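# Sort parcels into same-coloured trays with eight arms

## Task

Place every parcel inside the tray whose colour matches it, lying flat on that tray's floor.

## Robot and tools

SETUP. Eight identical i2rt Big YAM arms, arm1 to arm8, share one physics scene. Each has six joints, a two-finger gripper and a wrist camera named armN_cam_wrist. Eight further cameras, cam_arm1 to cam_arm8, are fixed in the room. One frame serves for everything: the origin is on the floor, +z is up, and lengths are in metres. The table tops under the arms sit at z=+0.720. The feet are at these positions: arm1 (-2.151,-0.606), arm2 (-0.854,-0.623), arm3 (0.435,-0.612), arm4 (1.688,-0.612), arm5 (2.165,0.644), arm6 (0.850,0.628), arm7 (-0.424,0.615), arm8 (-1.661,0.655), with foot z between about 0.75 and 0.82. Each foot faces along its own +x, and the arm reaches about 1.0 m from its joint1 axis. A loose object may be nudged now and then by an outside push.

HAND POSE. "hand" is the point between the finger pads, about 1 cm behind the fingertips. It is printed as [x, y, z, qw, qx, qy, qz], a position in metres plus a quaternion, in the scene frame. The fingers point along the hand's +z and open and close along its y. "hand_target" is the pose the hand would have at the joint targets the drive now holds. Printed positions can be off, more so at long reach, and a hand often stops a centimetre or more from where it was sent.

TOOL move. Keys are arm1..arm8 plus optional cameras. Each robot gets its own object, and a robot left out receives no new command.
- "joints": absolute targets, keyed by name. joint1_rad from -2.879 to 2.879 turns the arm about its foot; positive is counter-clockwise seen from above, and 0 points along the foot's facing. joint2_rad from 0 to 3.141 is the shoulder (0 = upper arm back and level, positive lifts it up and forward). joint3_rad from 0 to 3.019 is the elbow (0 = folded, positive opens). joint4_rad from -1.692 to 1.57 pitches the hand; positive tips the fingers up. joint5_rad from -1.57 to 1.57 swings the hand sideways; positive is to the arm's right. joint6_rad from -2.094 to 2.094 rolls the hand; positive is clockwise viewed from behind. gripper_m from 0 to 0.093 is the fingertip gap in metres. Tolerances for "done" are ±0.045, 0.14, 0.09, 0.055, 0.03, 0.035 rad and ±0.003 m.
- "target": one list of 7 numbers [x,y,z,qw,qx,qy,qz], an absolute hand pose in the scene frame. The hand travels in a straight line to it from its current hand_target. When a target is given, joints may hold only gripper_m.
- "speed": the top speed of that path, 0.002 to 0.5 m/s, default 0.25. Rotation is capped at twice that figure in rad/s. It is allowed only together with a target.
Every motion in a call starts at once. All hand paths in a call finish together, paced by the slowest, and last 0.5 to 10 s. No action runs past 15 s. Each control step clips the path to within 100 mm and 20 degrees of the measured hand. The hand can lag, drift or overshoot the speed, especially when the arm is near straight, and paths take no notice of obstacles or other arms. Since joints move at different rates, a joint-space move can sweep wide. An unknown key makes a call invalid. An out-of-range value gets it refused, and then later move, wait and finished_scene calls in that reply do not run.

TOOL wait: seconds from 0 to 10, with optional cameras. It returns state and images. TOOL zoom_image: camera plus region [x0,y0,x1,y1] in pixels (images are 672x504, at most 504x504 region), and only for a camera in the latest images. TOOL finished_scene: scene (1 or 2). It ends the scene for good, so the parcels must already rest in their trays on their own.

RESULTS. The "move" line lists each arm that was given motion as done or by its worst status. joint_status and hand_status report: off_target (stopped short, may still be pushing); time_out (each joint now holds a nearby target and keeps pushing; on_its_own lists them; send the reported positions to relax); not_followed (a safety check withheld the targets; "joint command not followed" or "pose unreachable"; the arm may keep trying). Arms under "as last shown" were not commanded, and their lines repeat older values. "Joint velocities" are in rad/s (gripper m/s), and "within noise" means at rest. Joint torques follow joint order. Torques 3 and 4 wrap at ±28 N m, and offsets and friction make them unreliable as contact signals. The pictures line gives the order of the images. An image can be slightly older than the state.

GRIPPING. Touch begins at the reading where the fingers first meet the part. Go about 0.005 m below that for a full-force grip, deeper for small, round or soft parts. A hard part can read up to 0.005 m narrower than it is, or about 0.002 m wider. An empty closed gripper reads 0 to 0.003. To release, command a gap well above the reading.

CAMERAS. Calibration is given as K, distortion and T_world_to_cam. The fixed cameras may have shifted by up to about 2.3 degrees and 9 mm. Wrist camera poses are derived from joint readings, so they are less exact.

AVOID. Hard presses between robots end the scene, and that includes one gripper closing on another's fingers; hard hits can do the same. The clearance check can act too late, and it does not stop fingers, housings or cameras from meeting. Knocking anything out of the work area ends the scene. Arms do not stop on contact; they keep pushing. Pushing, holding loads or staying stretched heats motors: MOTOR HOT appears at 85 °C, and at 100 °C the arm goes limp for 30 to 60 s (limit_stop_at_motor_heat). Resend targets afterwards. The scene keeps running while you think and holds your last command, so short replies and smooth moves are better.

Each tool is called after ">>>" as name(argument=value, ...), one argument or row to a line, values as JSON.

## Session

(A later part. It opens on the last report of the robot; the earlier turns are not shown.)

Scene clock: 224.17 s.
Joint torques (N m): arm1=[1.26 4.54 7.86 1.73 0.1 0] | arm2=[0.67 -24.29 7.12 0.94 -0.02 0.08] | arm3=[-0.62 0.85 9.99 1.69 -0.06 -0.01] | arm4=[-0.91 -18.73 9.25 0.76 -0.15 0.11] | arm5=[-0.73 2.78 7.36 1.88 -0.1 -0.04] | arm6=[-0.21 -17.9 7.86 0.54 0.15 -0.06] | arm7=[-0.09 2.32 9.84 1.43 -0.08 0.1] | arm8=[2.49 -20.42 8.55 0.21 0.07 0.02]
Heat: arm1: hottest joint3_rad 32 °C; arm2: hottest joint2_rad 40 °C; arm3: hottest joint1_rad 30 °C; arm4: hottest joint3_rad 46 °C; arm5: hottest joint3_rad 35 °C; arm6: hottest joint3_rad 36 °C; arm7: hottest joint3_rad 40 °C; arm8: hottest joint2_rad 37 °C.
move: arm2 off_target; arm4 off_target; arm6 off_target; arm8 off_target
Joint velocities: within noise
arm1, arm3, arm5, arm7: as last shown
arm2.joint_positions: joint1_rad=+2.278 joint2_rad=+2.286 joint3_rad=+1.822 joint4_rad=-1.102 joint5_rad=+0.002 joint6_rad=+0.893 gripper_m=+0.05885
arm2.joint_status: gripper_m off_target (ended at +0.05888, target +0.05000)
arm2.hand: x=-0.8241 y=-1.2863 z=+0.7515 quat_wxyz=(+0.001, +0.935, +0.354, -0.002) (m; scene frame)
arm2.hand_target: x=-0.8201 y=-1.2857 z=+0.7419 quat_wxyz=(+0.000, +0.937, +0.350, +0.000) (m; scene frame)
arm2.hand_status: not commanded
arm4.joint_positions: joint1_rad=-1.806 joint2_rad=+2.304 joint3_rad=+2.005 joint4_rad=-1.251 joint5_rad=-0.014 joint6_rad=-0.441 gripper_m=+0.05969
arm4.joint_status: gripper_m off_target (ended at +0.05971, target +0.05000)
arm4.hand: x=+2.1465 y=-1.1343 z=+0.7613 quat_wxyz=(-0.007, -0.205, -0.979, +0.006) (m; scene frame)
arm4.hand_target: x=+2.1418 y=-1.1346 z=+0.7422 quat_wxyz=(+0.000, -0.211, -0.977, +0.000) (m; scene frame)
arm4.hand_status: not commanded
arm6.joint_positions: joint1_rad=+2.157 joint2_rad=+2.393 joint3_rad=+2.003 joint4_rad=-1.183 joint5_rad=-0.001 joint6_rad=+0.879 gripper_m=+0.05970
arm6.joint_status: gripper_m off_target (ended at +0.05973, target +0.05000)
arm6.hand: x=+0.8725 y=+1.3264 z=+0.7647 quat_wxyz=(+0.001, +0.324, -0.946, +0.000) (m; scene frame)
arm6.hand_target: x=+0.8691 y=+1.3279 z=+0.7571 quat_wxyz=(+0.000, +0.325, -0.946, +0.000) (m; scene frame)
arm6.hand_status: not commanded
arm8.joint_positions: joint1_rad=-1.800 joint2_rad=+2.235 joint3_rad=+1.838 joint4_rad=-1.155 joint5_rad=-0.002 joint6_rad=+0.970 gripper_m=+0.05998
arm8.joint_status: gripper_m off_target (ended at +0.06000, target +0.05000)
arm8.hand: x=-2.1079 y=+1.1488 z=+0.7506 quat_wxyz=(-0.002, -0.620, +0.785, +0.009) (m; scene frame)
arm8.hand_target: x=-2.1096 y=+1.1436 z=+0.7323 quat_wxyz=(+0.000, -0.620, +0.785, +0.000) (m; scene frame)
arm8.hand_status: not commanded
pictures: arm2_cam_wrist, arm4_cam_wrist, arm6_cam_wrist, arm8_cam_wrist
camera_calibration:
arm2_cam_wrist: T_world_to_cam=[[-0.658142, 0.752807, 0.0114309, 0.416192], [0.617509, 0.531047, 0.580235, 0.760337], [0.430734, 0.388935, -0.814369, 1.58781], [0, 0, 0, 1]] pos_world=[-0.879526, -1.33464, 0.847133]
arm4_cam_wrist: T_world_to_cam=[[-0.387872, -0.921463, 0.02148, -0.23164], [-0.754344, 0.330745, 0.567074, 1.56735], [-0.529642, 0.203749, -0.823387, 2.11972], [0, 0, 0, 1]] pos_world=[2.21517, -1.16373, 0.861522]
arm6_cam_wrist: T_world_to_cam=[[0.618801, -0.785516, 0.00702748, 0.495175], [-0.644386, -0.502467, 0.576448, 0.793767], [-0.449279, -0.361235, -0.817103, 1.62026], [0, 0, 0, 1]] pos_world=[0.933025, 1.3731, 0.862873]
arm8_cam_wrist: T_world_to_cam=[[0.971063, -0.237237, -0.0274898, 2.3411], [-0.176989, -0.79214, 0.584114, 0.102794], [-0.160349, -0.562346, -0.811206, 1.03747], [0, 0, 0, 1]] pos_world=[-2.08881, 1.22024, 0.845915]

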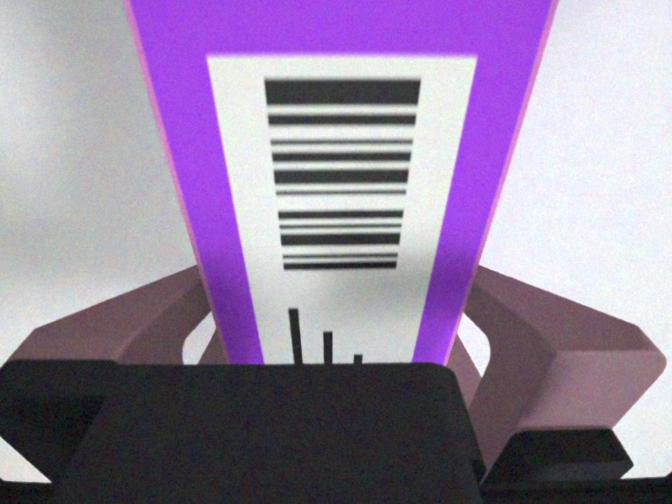

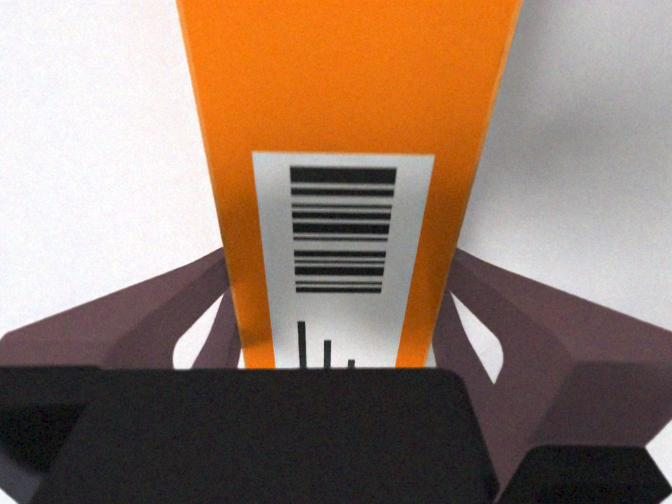

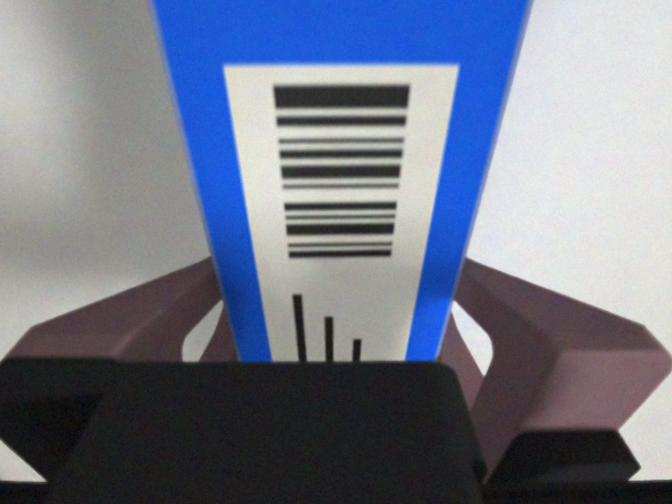

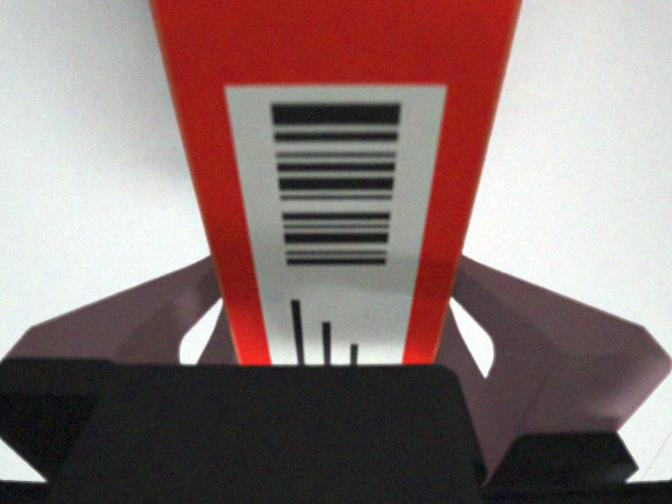

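>>> move(
  arm8={"target":[-2.10,1.135,0.92,0,-0.620,0.785,0],"speed":0.25},
  arm2={"target":[-0.820,-1.27,0.92,0,0.937,0.350,0],"speed":0.25},
  arm6={"target":[0.869,1.31,0.93,0,0.3256,-0.9455,0],"speed":0.25},
  arm4={"target":[2.132,-1.12,0.93,0,-0.211,-0.977,0],"speed":0.25},
  cameras=[],
)

>>> move(
  arm8={"joints":{"joint2_rad":1.316,"joint3_rad":1.227,"joint4_rad":-1.48}},
  arm2={"joints":{"joint2_rad":1.316,"joint3_rad":1.227,"joint4_rad":-1.48}},
  arm6={"joints":{"joint2_rad":1.316,"joint3_rad":1.227,"joint4_rad":-1.48}},
  arm4={"joints":{"joint2_rad":1.316,"joint3_rad":1.227,"joint4_rad":-1.48}},
  cameras=["cam_arm2","cam_arm4","cam_arm6","cam_arm8"],
)

Scene clock: 261.47 s.
Joint torques (N m): arm1=[1.26 4.84 7.94 1.84 0.09 0.02] | arm2=[0.79 -23.88 11.71 0.05 -0.03 0.09] | arm3=[-0.56 0.79 10 1.72 -0.06 0] | arm4=[-0.97 -18.43 15.38 -0.4 -0.15 0.1] | arm5=[-0.85 3.31 7.42 1.81 -0.1 -0.04] | arm6=[-0.21 -19.55 12.67 -0.28 0.11 -0.07] | arm7=[-0.21 2.26 9.83 1.47 -0.06 0.1] | arm8=[2.55 -20.84 14.02 -0.65 -0.04 0.03]
Heat: arm1: hottest joint3_rad 32 °C; arm2: hottest joint2_rad 41 °C; arm3: hottest joint1_rad 30 °C; arm4: hottest joint2_rad 41 °C; arm5: hottest joint3_rad 35 °C; arm6: hottest joint2_rad 38 °C; arm7: hottest joint3_rad 40 °C; arm8: hottest joint2_rad 41 °C.
move: arm2 off_target; arm4 off_target; arm6 off_target; arm8 off_target
Joint velocities: within noise
arm1, arm3, arm5, arm7: as last shown
arm2.joint_positions: joint1_rad=+2.278 joint2_rad=+2.089 joint3_rad=+1.893 joint4_rad=-1.411 joint5_rad=+0.002 joint6_rad=+0.894 gripper_m=+0.05885
arm2.joint_status: not commanded
arm2.hand: x=-0.8254 y=-1.2567 z=+0.9027 quat_wxyz=(-0.018, +0.935, +0.354, +0.005) (m; scene frame)
arm2.hand_target: x=-0.8200 y=-1.2691 z=+0.9201 quat_wxyz=(+0.000, +0.937, +0.350, +0.000) (m; scene frame)
arm2.hand_status: off_target (0.022 m and 2.1 deg from the pose sent, 0.169 m and 0.6 deg at the start)
arm4.joint_positions: joint1_rad=-1.806 joint2_rad=+2.159 joint3_rad=+2.157 joint4_rad=-1.606 joint5_rad=-0.014 joint6_rad=-0.441 gripper_m=+0.05969
arm4.joint_status: not commanded
arm4.hand: x=+2.1258 y=-1.1070 z=+0.9150 quat_wxyz=(+0.015, -0.205, -0.979, -0.011) (m; scene frame)
arm4.hand_target: x=+2.1313 y=-1.1191 z=+0.9300 quat_wxyz=(-0.001, -0.211, -0.977, +0.000) (m; scene frame)
arm4.hand_status: off_target (0.021 m and 2.2 deg from the pose sent, 0.170 m and 1.4 deg at the start)
arm6.joint_positions: joint1_rad=+2.157 joint2_rad=+2.221 joint3_rad=+2.048 joint4_rad=-1.463 joint5_rad=+0.000 joint6_rad=+0.879 gripper_m=+0.05970
arm6.joint_status: not commanded
arm6.hand: x=+0.8716 y=+1.2935 z=+0.8971 quat_wxyz=(+0.011, +0.324, -0.945, +0.030) (m; scene frame)
arm6.hand_target: x=+0.8691 y=+1.3082 z=+0.9301 quat_wxyz=(+0.000, +0.326, -0.946, +0.000) (m; scene frame)
arm6.hand_status: off_target (0.037 m and 3.7 deg from the pose sent, 0.166 m and 0.2 deg at the start)
arm8.joint_positions: joint1_rad=-1.800 joint2_rad=+2.078 joint3_rad=+1.990 joint4_rad=-1.513 joint5_rad=+0.001 joint6_rad=+0.970 gripper_m=+0.05998
arm8.joint_status: not commanded
arm8.hand: x=-2.0889 y=+1.1288 z=+0.9062 quat_wxyz=(+0.001, -0.620, +0.785, -0.015) (m; scene frame)
arm8.hand_target: x=-2.0994 y=+1.1345 z=+0.9199 quat_wxyz=(+0.000, -0.620, +0.785, +0.000) (m; scene frame)
arm8.hand_status: off_target (0.019 m and 1.8 deg from the pose sent, 0.170 m and 1.1 deg at the start; pose on its path clipped on 2 of 50 steps)
pictures: none
No camera images: "cameras" was empty.

Scene clock: 263.07 s.
Joint torques (N m): arm1=[1.49 4.66 7.8 1.76 0.11 0] | arm2=[0.73 -11.16 8.1 0.32 -0.03 0.08] | arm3=[-0.62 0.85 9.96 1.69 -0.06 0] | arm4=[-0.79 -8.18 10.19 0.57 -0.15 0.1] | arm5=[-0.91 3.19 7.36 1.84 -0.11 -0.06] | arm6=[-0.26 -8.94 8.83 -0.03 0.11 -0.07] | arm7=[-0.15 2.32 9.78 1.48 -0.07 0.1] | arm8=[2.43 -8.76 9.5 0.02 -0.04 0.02]
Heat: arm1: hottest joint3_rad 32 °C; arm2: hottest joint2_rad 40 °C; arm3: hottest joint1_rad 30 °C; arm4: hottest joint2_rad 41 °C; arm5: hottest joint3_rad 35 °C; arm6: hottest joint2_rad 37 °C; arm7: hottest joint3_rad 40 °C; arm8: hottest joint2_rad 41 °C.
move: arm2 done; arm4 done; arm6 done; arm8 done
Joint velocities: within noise
arm1.joint_positions: joint1_rad=-0.028 joint2_rad=+0.521 joint3_rad=+1.431 joint4_rad=-1.508 joint5_rad=+0.032 joint6_rad=-0.133 gripper_m=+0.09396
arm1.joint_status: not commanded
arm1.hand: x=-2.0073 y=-0.6778 z=+1.3083 quat_wxyz=(-0.446, -0.145, -0.870, +0.152) (m; scene frame)
arm1.hand_target: x=-2.0101 y=-0.6764 z=+1.3161 quat_wxyz=(-0.454, -0.145, -0.865, +0.155) (m; scene frame)
arm1.hand_status: not commanded
arm2.joint_positions: joint1_rad=+2.278 joint2_rad=+1.316 joint3_rad=+1.228 joint4_rad=-1.475 joint5_rad=+0.002 joint6_rad=+0.895 gripper_m=+0.05885
arm2.joint_status: all done
arm2.hand: x=-0.8375 y=-0.9972 z=+1.0316 quat_wxyz=(+0.003, +0.935, +0.353, -0.002) (m; scene frame)
arm2.hand_target: x=-0.8346 y=-0.9958 z=+1.0314 quat_wxyz=(+0.001, +0.937, +0.350, +0.000) (m; scene frame)
arm2.hand_status: not commanded
arm3.joint_positions: joint1_rad=+0.084 joint2_rad=+0.623 joint3_rad=+1.443 joint4_rad=-1.225 joint5_rad=+0.214 joint6_rad=-0.288 gripper_m=+0.09396
arm3.joint_status: not commanded
arm3.hand: x=+0.2458 y=-0.4641 z=+1.3420 quat_wxyz=(-0.302, +0.818, -0.155, -0.465) (m; scene frame)
arm3.hand_target: x=+0.2487 y=-0.4659 z=+1.3553 quat_wxyz=(-0.306, +0.809, -0.155, -0.477) (m; scene frame)
arm3.hand_status: not commanded
arm4.joint_positions: joint1_rad=-1.806 joint2_rad=+1.317 joint3_rad=+1.227 joint4_rad=-1.489 joint5_rad=-0.014 joint6_rad=-0.441 gripper_m=+0.05969
arm4.joint_status: all done
arm4.hand: x=+1.9359 y=-0.8876 z=+0.9875 quat_wxyz=(+0.004, -0.205, -0.979, -0.002) (m; scene frame)
arm4.hand_target: x=+1.9355 y=-0.8904 z=+0.9879 quat_wxyz=(-0.001, -0.211, -0.977, +0.000) (m; scene frame)
arm4.hand_status: not commanded
arm5.joint_positions: joint1_rad=-0.422 joint2_rad=+0.625 joint3_rad=+1.427 joint4_rad=-1.371 joint5_rad=+0.120 joint6_rad=-0.097 gripper_m=+0.09396
arm5.joint_status: not commanded
arm5.hand: x=+2.0004 y=+0.7998 z=+1.3402 quat_wxyz=(-0.234, +0.830, -0.279, -0.422) (m; scene frame)
arm5.hand_target: x=+2.0022 y=+0.7982 z=+1.3527 quat_wxyz=(-0.238, +0.823, -0.277, -0.434) (m; scene frame)
arm5.hand_status: not commanded
arm6.joint_positions: joint1_rad=+2.157 joint2_rad=+1.337 joint3_rad=+1.221 joint4_rad=-1.476 joint5_rad=+0.000 joint6_rad=+0.879 gripper_m=+0.05970
arm6.joint_status: all done
arm6.hand: x=+0.8626 y=+1.0026 z=+1.0419 quat_wxyz=(+0.004, +0.324, -0.946, +0.009) (m; scene frame)
arm6.hand_target: x=+0.8609 y=+1.0013 z=+1.0515 quat_wxyz=(+0.000, +0.326, -0.946, -0.001) (m; scene frame)
arm6.hand_status: not commanded
arm7.joint_positions: joint1_rad=-0.146 joint2_rad=+0.496 joint3_rad=+1.379 joint4_rad=-1.460 joint5_rad=-0.022 joint6_rad=+0.046 gripper_m=+0.09396
arm7.joint_status: not commanded
arm7.hand: x=-0.3012 y=+0.4957 z=+1.3304 quat_wxyz=(-0.447, -0.351, -0.807, +0.162) (m; scene frame)
arm7.hand_target: x=-0.3031 y=+0.4977 z=+1.3404 quat_wxyz=(-0.457, -0.348, -0.801, +0.166) (m; scene frame)
arm7.hand_status: not commanded
arm8.joint_positions: joint1_rad=-1.800 joint2_rad=+1.311 joint3_rad=+1.228 joint4_rad=-1.486 joint5_rad=+0.001 joint6_rad=+0.970 gripper_m=+0.05998
arm8.joint_status: all done
arm8.hand: x=-1.9098 y=+0.9311 z=+0.9934 quat_wxyz=(+0.000, -0.620, +0.785, +0.000) (m; scene frame)
arm8.hand_target: x=-1.9126 y=+0.9307 z=+0.9916 quat_wxyz=(+0.000, -0.620, +0.785, +0.001) (m; scene frame)
arm8.hand_status: not commanded
pictures: cam_arm2, cam_arm4, cam_arm6, cam_arm8

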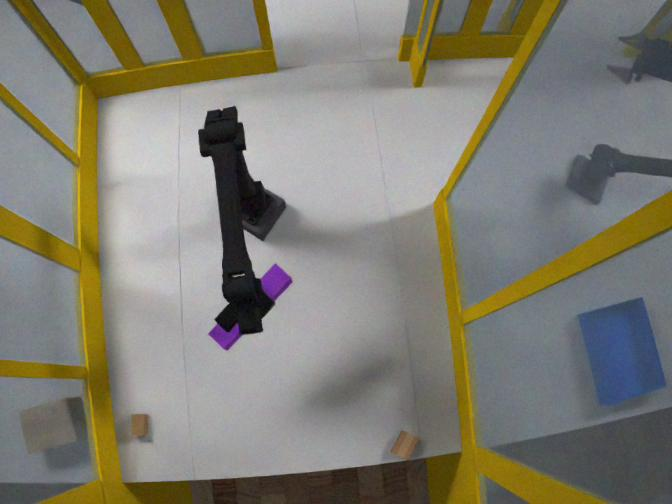

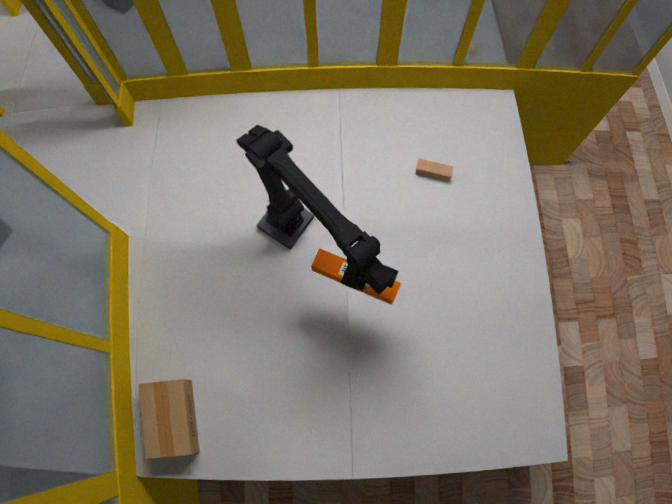

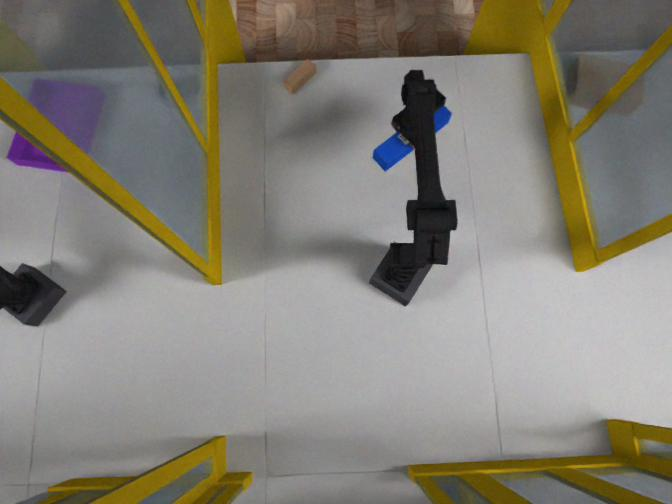

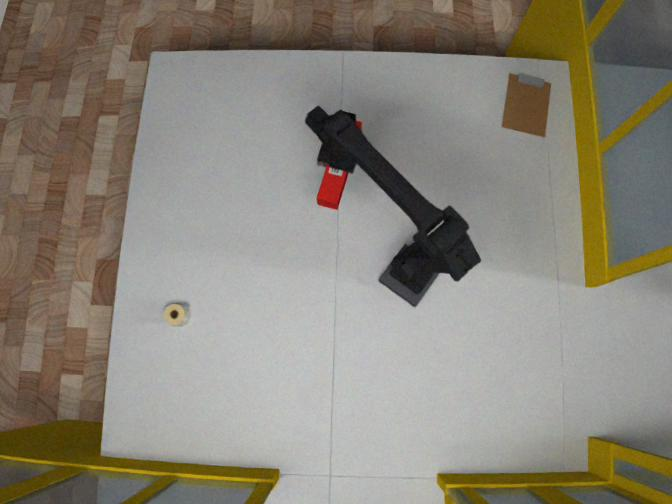

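>>> move(
  arm8={"joints":{"joint1_rad":0.426,"joint6_rad":-0.18}},
  arm2={"joints":{"joint1_rad":-1.428,"joint6_rad":-0.517}},
  arm6={"joints":{"joint1_rad":-1.489,"joint6_rad":-0.536}},
  arm4={"joints":{"joint1_rad":1.864,"joint6_rad":-0.326}},
  arm1={"joints":{"joint1_rad":1.446,"joint5_rad":0}},
  arm7={"joints":{"joint1_rad":-1.05,"joint5_rad":0}},
  arm3={"joints":{"joint1_rad":-2.2,"joint5_rad":0}},
  arm5={"joints":{"joint1_rad":0.664,"joint5_rad":0}},
  cameras=["cam_arm2","cam_arm4","cam_arm6","cam_arm8"],
)

Scene clock: 285.90 s.
Joint torques (N m): arm1=[2.2 4.54 8.05 1.72 0.01 0.01] | arm2=[-0.03 -12.69 8.1 0.25 -0.09 -0.19] | arm3=[-1.61 0.97 9.89 1.7 -0.26 -0.02] | arm4=[1.67 -9.17 10.21 0.01 -0.11 0.1] | arm5=[-0.62 3.37 7.36 1.73 -0.21 -0.09] | arm6=[-1.03 -8.82 8.8 -0.1 -0.05 -0.19] | arm7=[-0.97 2.32 9.78 1.48 0.04 0.11] | arm8=[2.26 -9.82 9.54 -0.12 -0.08 -0.1]
Heat: arm1: hottest joint3_rad 32 °C; arm2: hottest joint2_rad 36 °C; arm3: hottest joint1_rad 30 °C; arm4: hottest joint3_rad 43 °C; arm5: hottest joint3_rad 35 °C; arm6: hottest joint2_rad 36 °C; arm7: hottest joint3_rad 40 °C; arm8: hottest joint2_rad 36 °C.
move: arm1 done; arm2 done; arm3 done; arm4 done; arm5 done; arm6 done; arm7 done; arm8 done
Joint velocities: within noise
arm1.joint_positions: joint1_rad=+1.434 joint2_rad=+0.521 joint3_rad=+1.431 joint4_rad=-1.508 joint5_rad=+0.002 joint6_rad=-0.133 gripper_m=+0.09398
arm1.joint_status: all done
arm1.hand: x=-2.0647 y=-0.4613 z=+1.3058 quat_wxyz=(-0.422, +0.480, -0.744, -0.193) (m; scene frame)
arm1.hand_target: x=-2.0683 y=-0.4626 z=+1.3136 quat_wxyz=(-0.429, +0.483, -0.737, -0.200) (m; scene frame)
arm1.hand_status: not commanded
arm2.joint_positions: joint1_rad=-1.425 joint2_rad=+1.331 joint3_rad=+1.228 joint4_rad=-1.473 joint5_rad=+0.000 joint6_rad=-0.502 gripper_m=+0.05886
arm2.joint_status: all done
arm2.hand: x=-0.6682 y=-0.2957 z=+1.0269 quat_wxyz=(+0.002, +0.703, -0.712, +0.000) (m; scene frame)
arm2.hand_target: x=-0.6691 y=-0.2992 z=+1.0320 quat_wxyz=(-0.001, +0.707, -0.707, -0.001) (m; scene frame)
arm2.hand_status: not commanded
arm3.joint_positions: joint1_rad=-2.187 joint2_rad=+0.623 joint3_rad=+1.443 joint4_rad=-1.225 joint5_rad=+0.004 joint6_rad=-0.288 gripper_m=+0.09398
arm3.joint_status: all done
arm3.hand: x=+0.6588 y=-0.5351 z=+1.3424 quat_wxyz=(-0.553, +0.257, -0.792, -0.015) (m; scene frame)
arm3.hand_target: x=+0.6564 y=-0.5387 z=+1.3557 quat_wxyz=(-0.566, +0.250, -0.785, -0.014) (m; scene frame)
arm3.hand_status: not commanded
arm4.joint_positions: joint1_rad=+1.852 joint2_rad=+1.330 joint3_rad=+1.227 joint4_rad=-1.474 joint5_rad=-0.015 joint6_rad=-0.333 gripper_m=+0.05989
arm4.joint_status: all done
arm4.hand: x=+1.3349 y=-0.4870 z=+0.9862 quat_wxyz=(+0.013, +1.000, -0.002, -0.006) (m; scene frame)
arm4.hand_target: x=+1.3363 y=-0.4919 z=+0.9911 quat_wxyz=(+0.012, +1.000, +0.000, -0.009) (m; scene frame)
arm4.hand_status: not commanded
arm5.joint_positions: joint1_rad=+0.657 joint2_rad=+0.625 joint3_rad=+1.427 joint4_rad=-1.371 joint5_rad=+0.001 joint6_rad=-0.097 gripper_m=+0.09397
arm5.joint_status: all done
arm5.hand: x=+1.9527 y=+0.5536 z=+1.3379 quat_wxyz=(+0.069, +0.852, +0.215, -0.472) (m; scene frame)
arm5.hand_target: x=+1.9555 y=+0.5528 z=+1.3504 quat_wxyz=(+0.073, +0.844, +0.217, -0.485) (m; scene frame)
arm5.hand_status: not commanded
arm6.joint_positions: joint1_rad=-1.482 joint2_rad=+1.337 joint3_rad=+1.221 joint4_rad=-1.474 joint5_rad=+0.001 joint6_rad=-0.527 gripper_m=+0.05971
arm6.joint_status: all done
arm6.hand: x=+0.6605 y=+0.3050 z=+1.0419 quat_wxyz=(+0.003, -0.708, -0.706, -0.009) (m; scene frame)
arm6.hand_target: x=+0.6596 y=+0.3077 z=+1.0516 quat_wxyz=(+0.000, -0.707, -0.707, +0.001) (m; scene frame)
arm6.hand_status: not commanded
arm7.joint_positions: joint1_rad=-1.041 joint2_rad=+0.496 joint3_rad=+1.379 joint4_rad=-1.460 joint5_rad=-0.002 joint6_rad=+0.046 gripper_m=+0.09397
arm7.joint_status: all done
arm7.hand: x=-0.4421 y=+0.4448 z=+1.3303 quat_wxyz=(-0.326, -0.668, -0.572, +0.346) (m; scene frame)
arm7.hand_target: x=-0.4437 y=+0.4477 z=+1.3403 quat_wxyz=(-0.331, -0.666, -0.565, +0.357) (m; scene frame)
arm7.hand_status: not commanded
arm8.joint_positions: joint1_rad=+0.421 joint2_rad=+1.319 joint3_rad=+1.228 joint4_rad=-1.480 joint5_rad=+0.000 joint6_rad=-0.173 gripper_m=+0.05998
arm8.joint_status: all done
arm8.hand: x=-1.7302 y=+0.2884 z=+0.9915 quat_wxyz=(+0.000, -0.711, -0.703, +0.000) (m; scene frame)
arm8.hand_target: x=-1.7284 y=+0.2886 z=+0.9922 quat_wxyz=(-0.001, -0.707, -0.707, +0.001) (m; scene frame)
arm8.hand_status: not commanded
pictures: cam_arm2, cam_arm4, cam_arm6, cam_arm8

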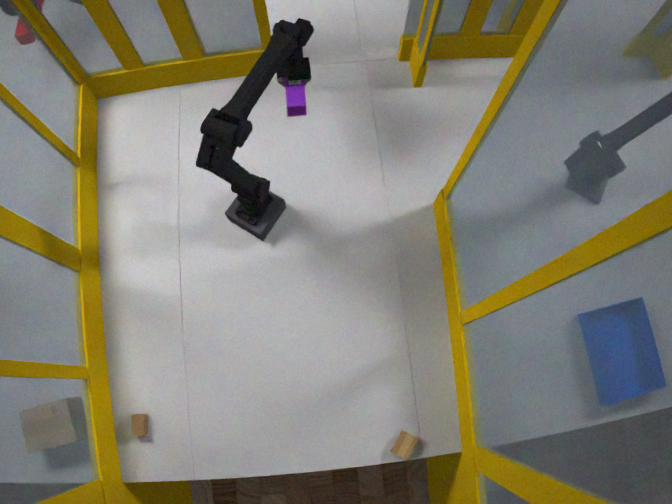

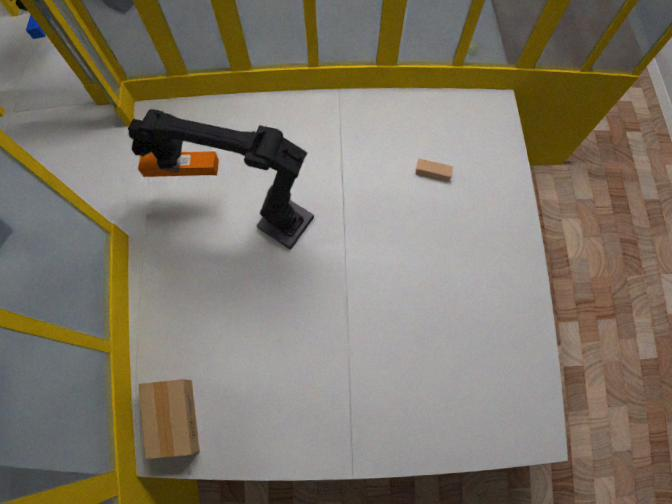

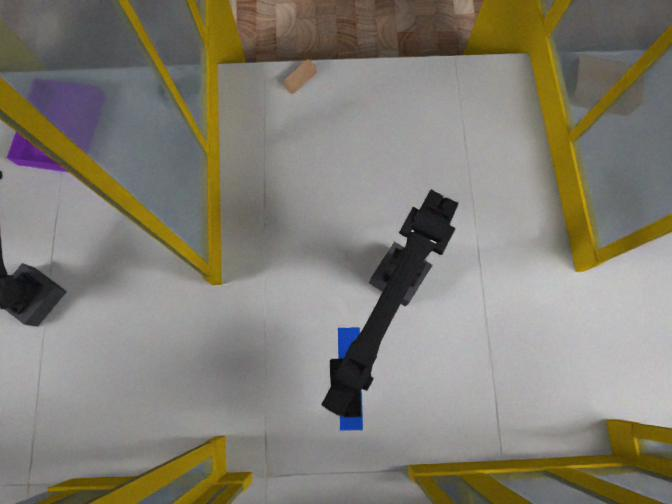

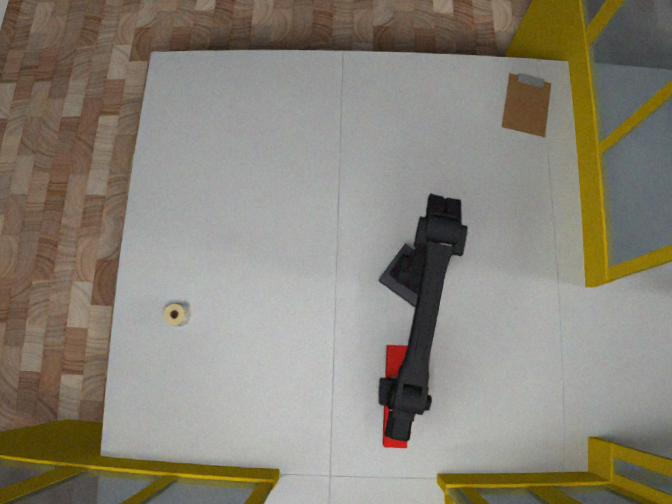

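>>> move(
  arm8={"target":[-1.78,0.0,0.85,0,0.707,0.707,0]},
  arm2={"target":[-0.50,0.0,0.85,0,0.707,-0.707,0]},
  arm6={"target":[0.46,-0.03,0.86,0,0.707,0.707,0]},
  arm4={"target":[1.06,-0.40,0.86,0,1,0,0]},
  cameras=["cam_arm1","cam_arm2","cam_arm3","cam_arm4"],
)

Scene clock: 301.53 s.
Joint torques (N m): arm1=[2.2 4.42 7.87 1.81 0.02 0.02] | arm2=[0.15 -26.4 12.15 0.08 -0.03 -0.19] | arm3=[-1.67 0.91 9.94 1.74 -0.26 -0.03] | arm4=[1.73 -17.44 15.15 -0.27 -0.02 0.11] | arm5=[0.03 3.25 7.43 1.81 -0.18 -0.05] | arm6=[-1.03 -20.31 13.45 -0.23 -0.05 -0.17] | arm7=[-0.91 2.2 9.81 1.42 0.04 0.11] | arm8=[2.55 -20.48 14.19 -0.58 -0.08 -0.09]
Heat: arm1: hottest joint3_rad 32 °C; arm2: hottest joint2_rad 35 °C; arm3: hottest joint1_rad 30 °C; arm4: hottest joint3_rad 44 °C; arm5: hottest joint3_rad 35 °C; arm6: hottest joint2_rad 35 °C; arm7: hottest joint3_rad 40 °C; arm8: hottest joint2_rad 35 °C.
move: arm2 off_target; arm4 off_target; arm6 off_target; arm8 off_target
Joint velocities: within noise
arm1, arm3, arm5, arm7: as last shown
arm2.joint_positions: joint1_rad=-1.425 joint2_rad=+2.345 joint3_rad=+2.163 joint4_rad=-1.422 joint5_rad=+0.000 joint6_rad=-0.502 gripper_m=+0.05886
arm2.joint_status: not commanded
arm2.hand: x=-0.5077 y=-0.0118 z=+0.8366 quat_wxyz=(+0.016, +0.703, -0.711, +0.004) (m; scene frame)
arm2.hand_target: x=-0.5005 y=-0.0007 z=+0.8502 quat_wxyz=(-0.001, +0.707, -0.707, +0.000) (m; scene frame)
arm2.hand_status: off_target (0.019 m and 2.0 deg from the pose sent, 0.383 m and 0.8 deg at the start)
arm4.joint_positions: joint1_rad=+1.855 joint2_rad=+2.134 joint3_rad=+1.927 joint4_rad=-1.403 joint5_rad=+0.010 joint6_rad=-0.328 gripper_m=+0.05989
arm4.joint_status: not commanded
arm4.hand: x=+1.0798 y=-0.3964 z=+0.8492 quat_wxyz=(+0.006, +1.000, -0.003, +0.014) (m; scene frame)
arm4.hand_target: x=+1.0611 y=-0.4005 z=+0.8600 quat_wxyz=(+0.000, +1.000, +0.000, -0.001) (m; scene frame)
arm4.hand_status: off_target (0.023 m and 1.8 deg from the pose sent, 0.315 m and 1.7 deg at the start)
arm6.joint_positions: joint1_rad=-1.482 joint2_rad=+2.600 joint3_rad=+2.609 joint4_rad=-1.623 joint5_rad=+0.001 joint6_rad=-0.527 gripper_m=+0.05971
arm6.joint_status: not commanded
arm6.hand: x=+0.4697 y=-0.0211 z=+0.8427 quat_wxyz=(+0.006, -0.708, -0.706, -0.020) (m; scene frame)
arm6.hand_target: x=+0.4607 y=-0.0290 z=+0.8603 quat_wxyz=(+0.000, -0.707, -0.707, +0.001) (m; scene frame)
arm6.hand_status: off_target (0.022 m and 2.4 deg from the pose sent, 0.431 m and 1.1 deg at the start)
arm8.joint_positions: joint1_rad=+0.421 joint2_rad=+2.145 joint3_rad=+1.930 joint4_rad=-1.380 joint5_rad=+0.000 joint6_rad=-0.173 gripper_m=+0.05998
arm8.joint_status: not commanded
arm8.hand: x=-1.7811 y=+0.0147 z=+0.8421 quat_wxyz=(+0.007, -0.711, -0.703, -0.010) (m; scene frame)
arm8.hand_target: x=-1.7797 y=+0.0007 z=+0.8501 quat_wxyz=(+0.000, -0.707, -0.707, +0.000) (m; scene frame)
arm8.hand_status: off_target (0.017 m and 1.5 deg from the pose sent, 0.325 m and 0.7 deg at the start)
pictures: cam_arm1, cam_arm2, cam_arm3, cam_arm4

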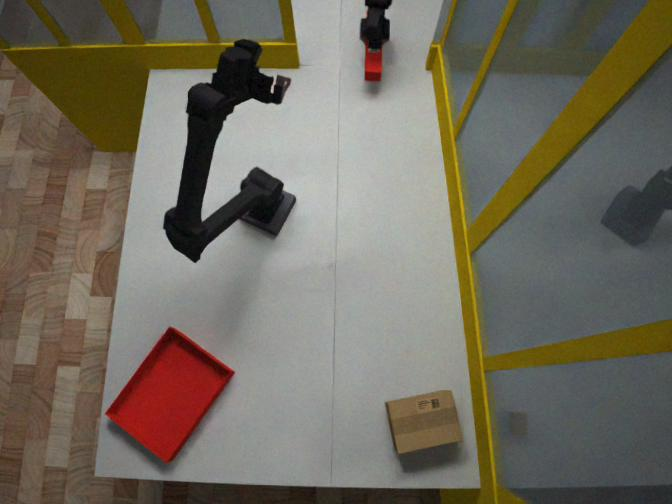

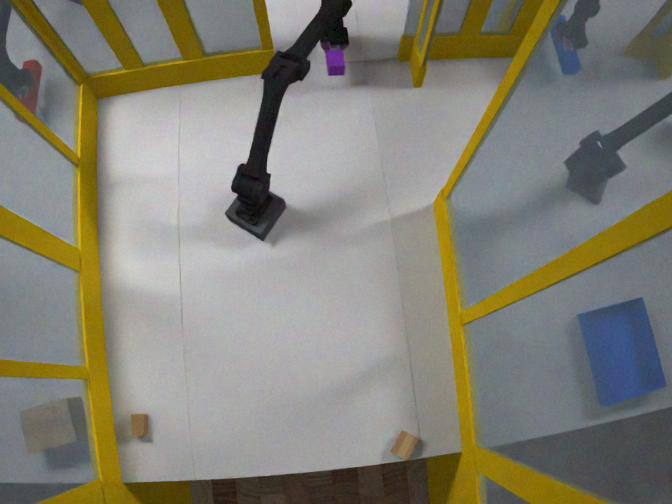

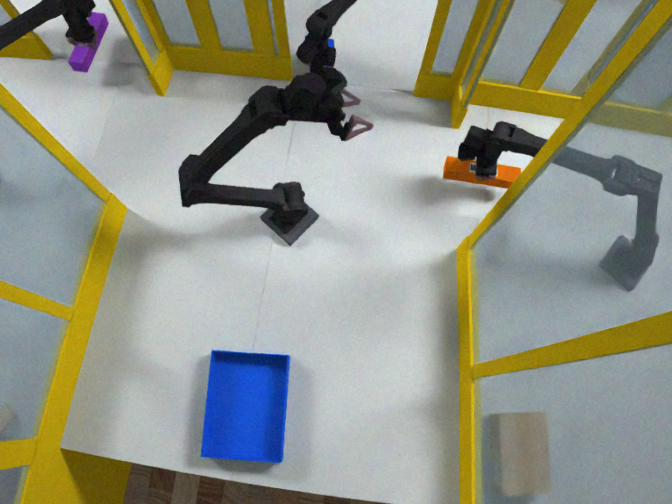

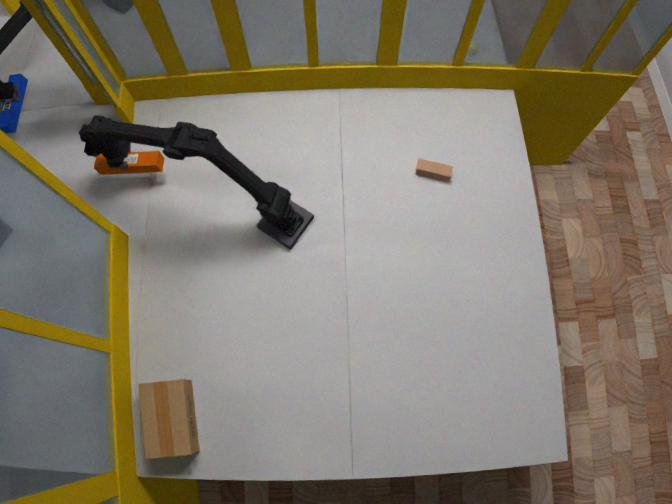

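>>> move(
  arm8={"target":[-1.78,-0.01,0.755,0,0.707,0.707,0],"speed":0.12},
  arm2={"target":[-0.50,0.01,0.755,0,0.707,-0.707,0],"speed":0.12},
  arm6={"target":[0.455,-0.04,0.768,0,0.707,0.707,0],"speed":0.12},
  arm4={"target":[1.05,-0.40,0.765,0,1,0,0],"speed":0.12},
  cameras=[],
)

>>> move(
  arm8={"target":[-1.78,-0.01,0.738,0,0.707,0.707,0],"speed":0.06},
  arm2={"target":[-0.50,0.01,0.738,0,0.707,-0.707,0],"speed":0.06},
  arm6={"target":[0.455,-0.04,0.752,0,0.707,0.707,0],"speed":0.06},
  arm4={"target":[1.05,-0.40,0.75,0,1,0,0],"speed":0.06},
  cameras=["cam_arm1","arm2_cam_wrist","arm6_cam_wrist","cam_arm4"],
)

Scene clock: 315.23 s.
Joint torques (N m): arm1=[2.32 4.6 7.88 1.59 -0.01 0.02] | arm2=[0.62 -27.34 8.43 0.87 -0.01 -0.14] | arm3=[-1.67 0.91 9.91 1.7 -0.26 -0.01] | arm4=[1.79 -18.49 9.76 0.73 -0.02 0.12] | arm5=[-0.26 2.9 7.53 1.76 -0.2 -0.01] | arm6=[-0.85 -19.66 11.21 0.27 0.04 -0.16] | arm7=[-1.08 2.32 9.73 1.5 0.04 0.11] | arm8=[2.67 -21.83 9.46 0.2 -0.09 -0.06]
Heat: arm1: hottest joint3_rad 32 °C; arm2: hottest joint2_rad 35 °C; arm3: hottest joint1_rad 30 °C; arm4: hottest joint3_rad 45 °C; arm5: hottest joint3_rad 35 °C; arm6: hottest joint2_rad 37 °C; arm7: hottest joint3_rad 41 °C; arm8: hottest joint2_rad 38 °C.
move: arm2 done; arm4 off_target; arm6 done; arm8 done
Joint velocities: within noise
arm1, arm3, arm5, arm7: as last shown
arm2.joint_positions: joint1_rad=-1.425 joint2_rad=+2.459 joint3_rad=+2.163 joint4_rad=-1.286 joint5_rad=+0.000 joint6_rad=-0.502 gripper_m=+0.05886
arm2.joint_status: not commanded
arm2.hand: x=-0.4986 y=+0.0044 z=+0.7574 quat_wxyz=(+0.005, +0.703, -0.712, +0.001) (m; scene frame)
arm2.hand_target: x=-0.5001 y=+0.0100 z=+0.7551 quat_wxyz=(+0.000, +0.707, -0.707, +0.000) (m; scene frame)
arm2.hand_status: done (0.006 m and 0.9 deg from the pose sent, 0.085 m and 2.0 deg at the start)
arm4.joint_positions: joint1_rad=+1.857 joint2_rad=+2.239 joint3_rad=+1.911 joint4_rad=-1.247 joint5_rad=+0.011 joint6_rad=-0.325 gripper_m=+0.05989
arm4.joint_status: not commanded
arm4.hand: x=+1.0549 y=-0.3902 z=+0.7758 quat_wxyz=(+0.000, +1.000, -0.004, -0.002) (m; scene frame)
arm4.hand_target: x=+1.0504 y=-0.4001 z=+0.7651 quat_wxyz=(+0.000, +1.000, +0.000, +0.000) (m; scene frame)
arm4.hand_status: off_target (0.015 m and 0.5 deg from the pose sent, 0.090 m and 1.8 deg at the start)
arm6.joint_positions: joint1_rad=-1.483 joint2_rad=+2.698 joint3_rad=+2.611 joint4_rad=-1.503 joint5_rad=-0.001 joint6_rad=-0.527 gripper_m=+0.05971
arm6.joint_status: not commanded
arm6.hand: x=+0.4614 y=-0.0349 z=+0.7698 quat_wxyz=(+0.002, -0.708, -0.706, -0.009) (m; scene frame)
arm6.hand_target: x=+0.4551 y=-0.0396 z=+0.7682 quat_wxyz=(+0.000, -0.707, -0.707, +0.001) (m; scene frame)
arm6.hand_status: done (0.008 m and 1.1 deg from the pose sent, 0.078 m and 2.4 deg at the start)
arm7.hand: x=-0.4422 y=+0.4448 z=+1.3303 quat_wxyz=(-0.326, -0.668, -0.572, +0.347) (m; scene frame)
arm7.hand_target: x=-0.4438 y=+0.4477 z=+1.3403 quat_wxyz=(-0.331, -0.666, -0.565, +0.357) (m; scene frame)
arm8.joint_positions: joint1_rad=+0.424 joint2_rad=+2.256 joint3_rad=+1.911 joint4_rad=-1.226 joint5_rad=+0.000 joint6_rad=-0.173 gripper_m=+0.05998
arm8.joint_status: not commanded
arm8.hand: x=-1.7836 y=-0.0070 z=+0.7641 quat_wxyz=(+0.000, -0.710, -0.704, +0.000) (m; scene frame)
arm8.hand_target: x=-1.7799 y=-0.0098 z=+0.7550 quat_wxyz=(+0.000, -0.707, -0.707, +0.000) (m; scene frame)
arm8.hand_status: done (0.010 m and 0.5 deg from the pose sent, 0.091 m and 1.5 deg at the start)
pictures: none
No camera images: "cameras" was empty.

Scene clock: 316.37 s.
Joint torques (N m): arm1=[2.32 4.37 7.94 1.68 0.01 0.02] | arm2=[0.67 -26.29 7.54 1.01 -0.04 -0.13] | arm3=[-1.61 0.97 9.91 1.73 -0.26 -0.02] | arm4=[1.79 -18.14 9.29 0.72 -0.02 0.11] | arm5=[-0.15 3.31 7.47 1.87 -0.2 -0.05] | arm6=[-0.85 -19.19 9.57 0.54 0.04 -0.16] | arm7=[-1.03 2.14 9.76 1.43 0.03 0.12] | arm8=[2.43 -21.36 8.8 0.35 -0.07 -0.06]
Heat: arm1: hottest joint3_rad 32 °C; arm2: hottest joint2_rad 35 °C; arm3: hottest joint1_rad 30 °C; arm4: hottest joint3_rad 45 °C; arm5: hottest joint3_rad 35 °C; arm6: hottest joint2_rad 37 °C; arm7: hottest joint3_rad 41 °C; arm8: hottest joint2_rad 38 °C.
move: arm2 off_target; arm4 off_target; arm6 off_target; arm8 off_target
Joint velocities: within noise
arm1, arm3, arm5, arm7: as last shown
arm2.joint_positions: joint1_rad=-1.425 joint2_rad=+2.463 joint3_rad=+2.163 joint4_rad=-1.260 joint5_rad=+0.000 joint6_rad=-0.502 gripper_m=+0.05886
arm2.joint_status: not commanded
arm2.hand: x=-0.4958 y=+0.0093 z=+0.7547 quat_wxyz=(-0.006, +0.703, -0.712, -0.002) (m; scene frame)
arm2.hand_target: x=-0.5002 y=+0.0097 z=+0.7383 quat_wxyz=(+0.000, +0.707, -0.707, +0.000) (m; scene frame)
arm2.hand_status: off_target (0.017 m and 1.0 deg from the pose sent, 0.020 m and 0.9 deg at the start)
arm4.joint_positions: joint1_rad=+1.857 joint2_rad=+2.248 joint3_rad=+1.902 joint4_rad=-1.217 joint5_rad=+0.011 joint6_rad=-0.325 gripper_m=+0.05989
arm4.joint_status: not commanded
arm4.hand: x=+1.0522 y=-0.3894 z=+0.7666 quat_wxyz=(-0.001, +1.000, -0.004, -0.008) (m; scene frame)
arm4.hand_target: x=+1.0505 y=-0.4001 z=+0.7501 quat_wxyz=(+0.000, +1.000, +0.000, +0.000) (m; scene frame)
arm4.hand_status: off_target (0.020 m and 1.0 deg from the pose sent, 0.028 m and 0.5 deg at the start)
arm6.joint_positions: joint1_rad=-1.483 joint2_rad=+2.700 joint3_rad=+2.611 joint4_rad=-1.478 joint5_rad=-0.001 joint6_rad=-0.527 gripper_m=+0.05971
arm6.joint_status: not commanded
arm6.hand: x=+0.4585 y=-0.0397 z=+0.7680 quat_wxyz=(-0.001, -0.708, -0.706, +0.002) (m; scene frame)
arm6.hand_target: x=+0.4552 y=-0.0394 z=+0.7523 quat_wxyz=(+0.000, -0.707, -0.707, +0.000) (m; scene frame)
arm6.hand_status: off_target (0.016 m and 0.3 deg from the pose sent, 0.020 m and 1.1 deg at the start)
arm7.hand: x=-0.4421 y=+0.4448 z=+1.3303 quat_wxyz=(-0.326, -0.668, -0.572, +0.346) (m; scene frame)
arm7.hand_target: x=-0.4437 y=+0.4477 z=+1.3403 quat_wxyz=(-0.331, -0.666, -0.565, +0.357) (m; scene frame)
arm8.joint_positions: joint1_rad=+0.424 joint2_rad=+2.266 joint3_rad=+1.903 joint4_rad=-1.194 joint5_rad=+0.000 joint6_rad=-0.173 gripper_m=+0.05998
arm8.joint_status: not commanded
arm8.hand: x=-1.7842 y=-0.0103 z=+0.7544 quat_wxyz=(-0.004, -0.710, -0.704, +0.006) (m; scene frame)
arm8.hand_target: x=-1.7799 y=-0.0095 z=+0.7381 quat_wxyz=(+0.000, -0.707, -0.707, +0.000) (m; scene frame)
arm8.hand_status: off_target (0.017 m and 1.0 deg from the pose sent, 0.027 m and 0.6 deg at the start)
pictures: arm2_cam_wrist, arm6_cam_wrist, cam_arm1, cam_arm4
camera_calibration:
arm2_cam_wrist: T_world_to_cam=[[0.99968, -0.0180842, 0.0177157, 0.481276], [-0.0249835, -0.817739, 0.575047, -0.434341], [0.00408753, -0.575305, -0.817929, 0.745276], [0, 0, 0, 1]] pos_world=[-0.495019, 0.0822869, 0.850823]
arm6_cam_wrist: T_world_to_cam=[[-0.999964, -0.00372924, 0.00765348, 0.451004], [0.00132333, 0.819953, 0.572429, -0.401838], [-0.00841022, 0.572419, -0.819918, 0.78069], [0, 0, 0, 1]] pos_world=[0.458085, -0.115711, 0.866674]

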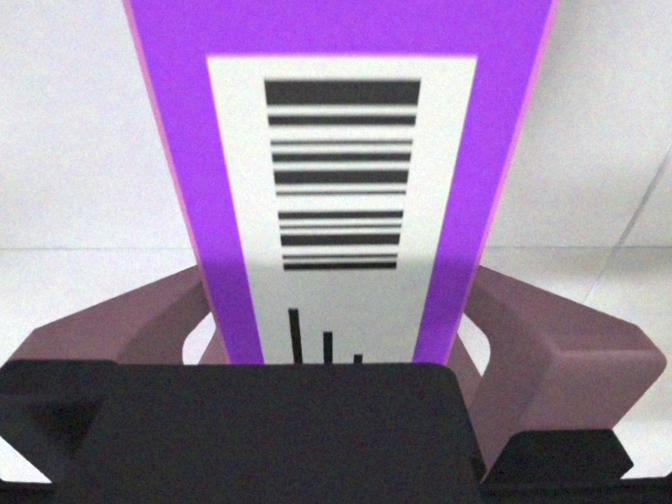

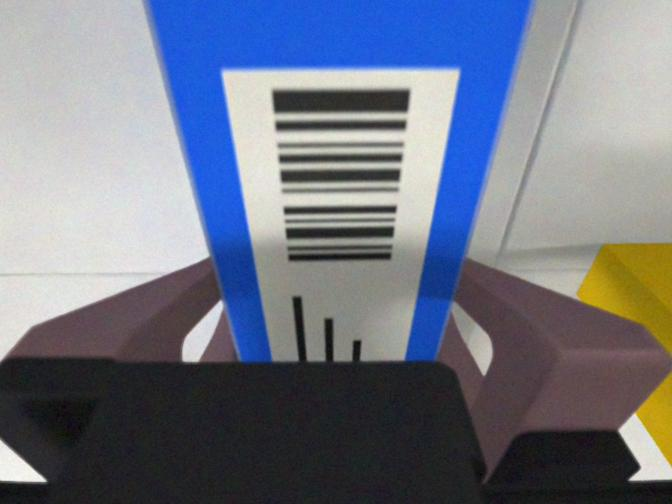

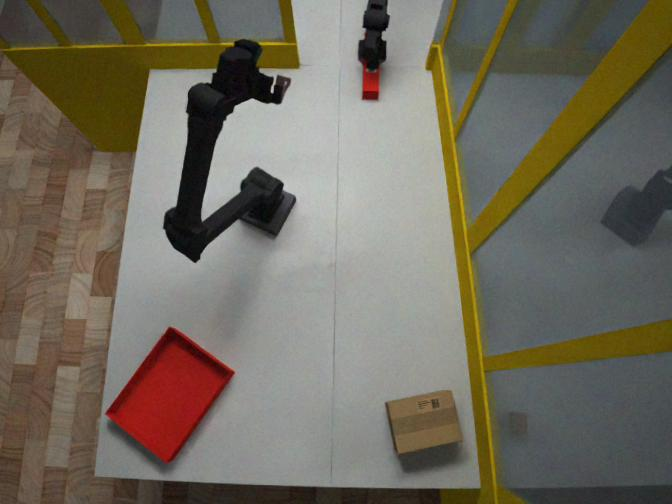

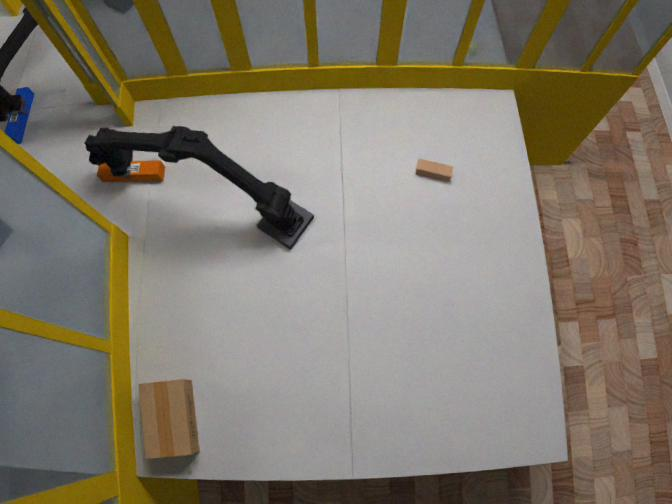

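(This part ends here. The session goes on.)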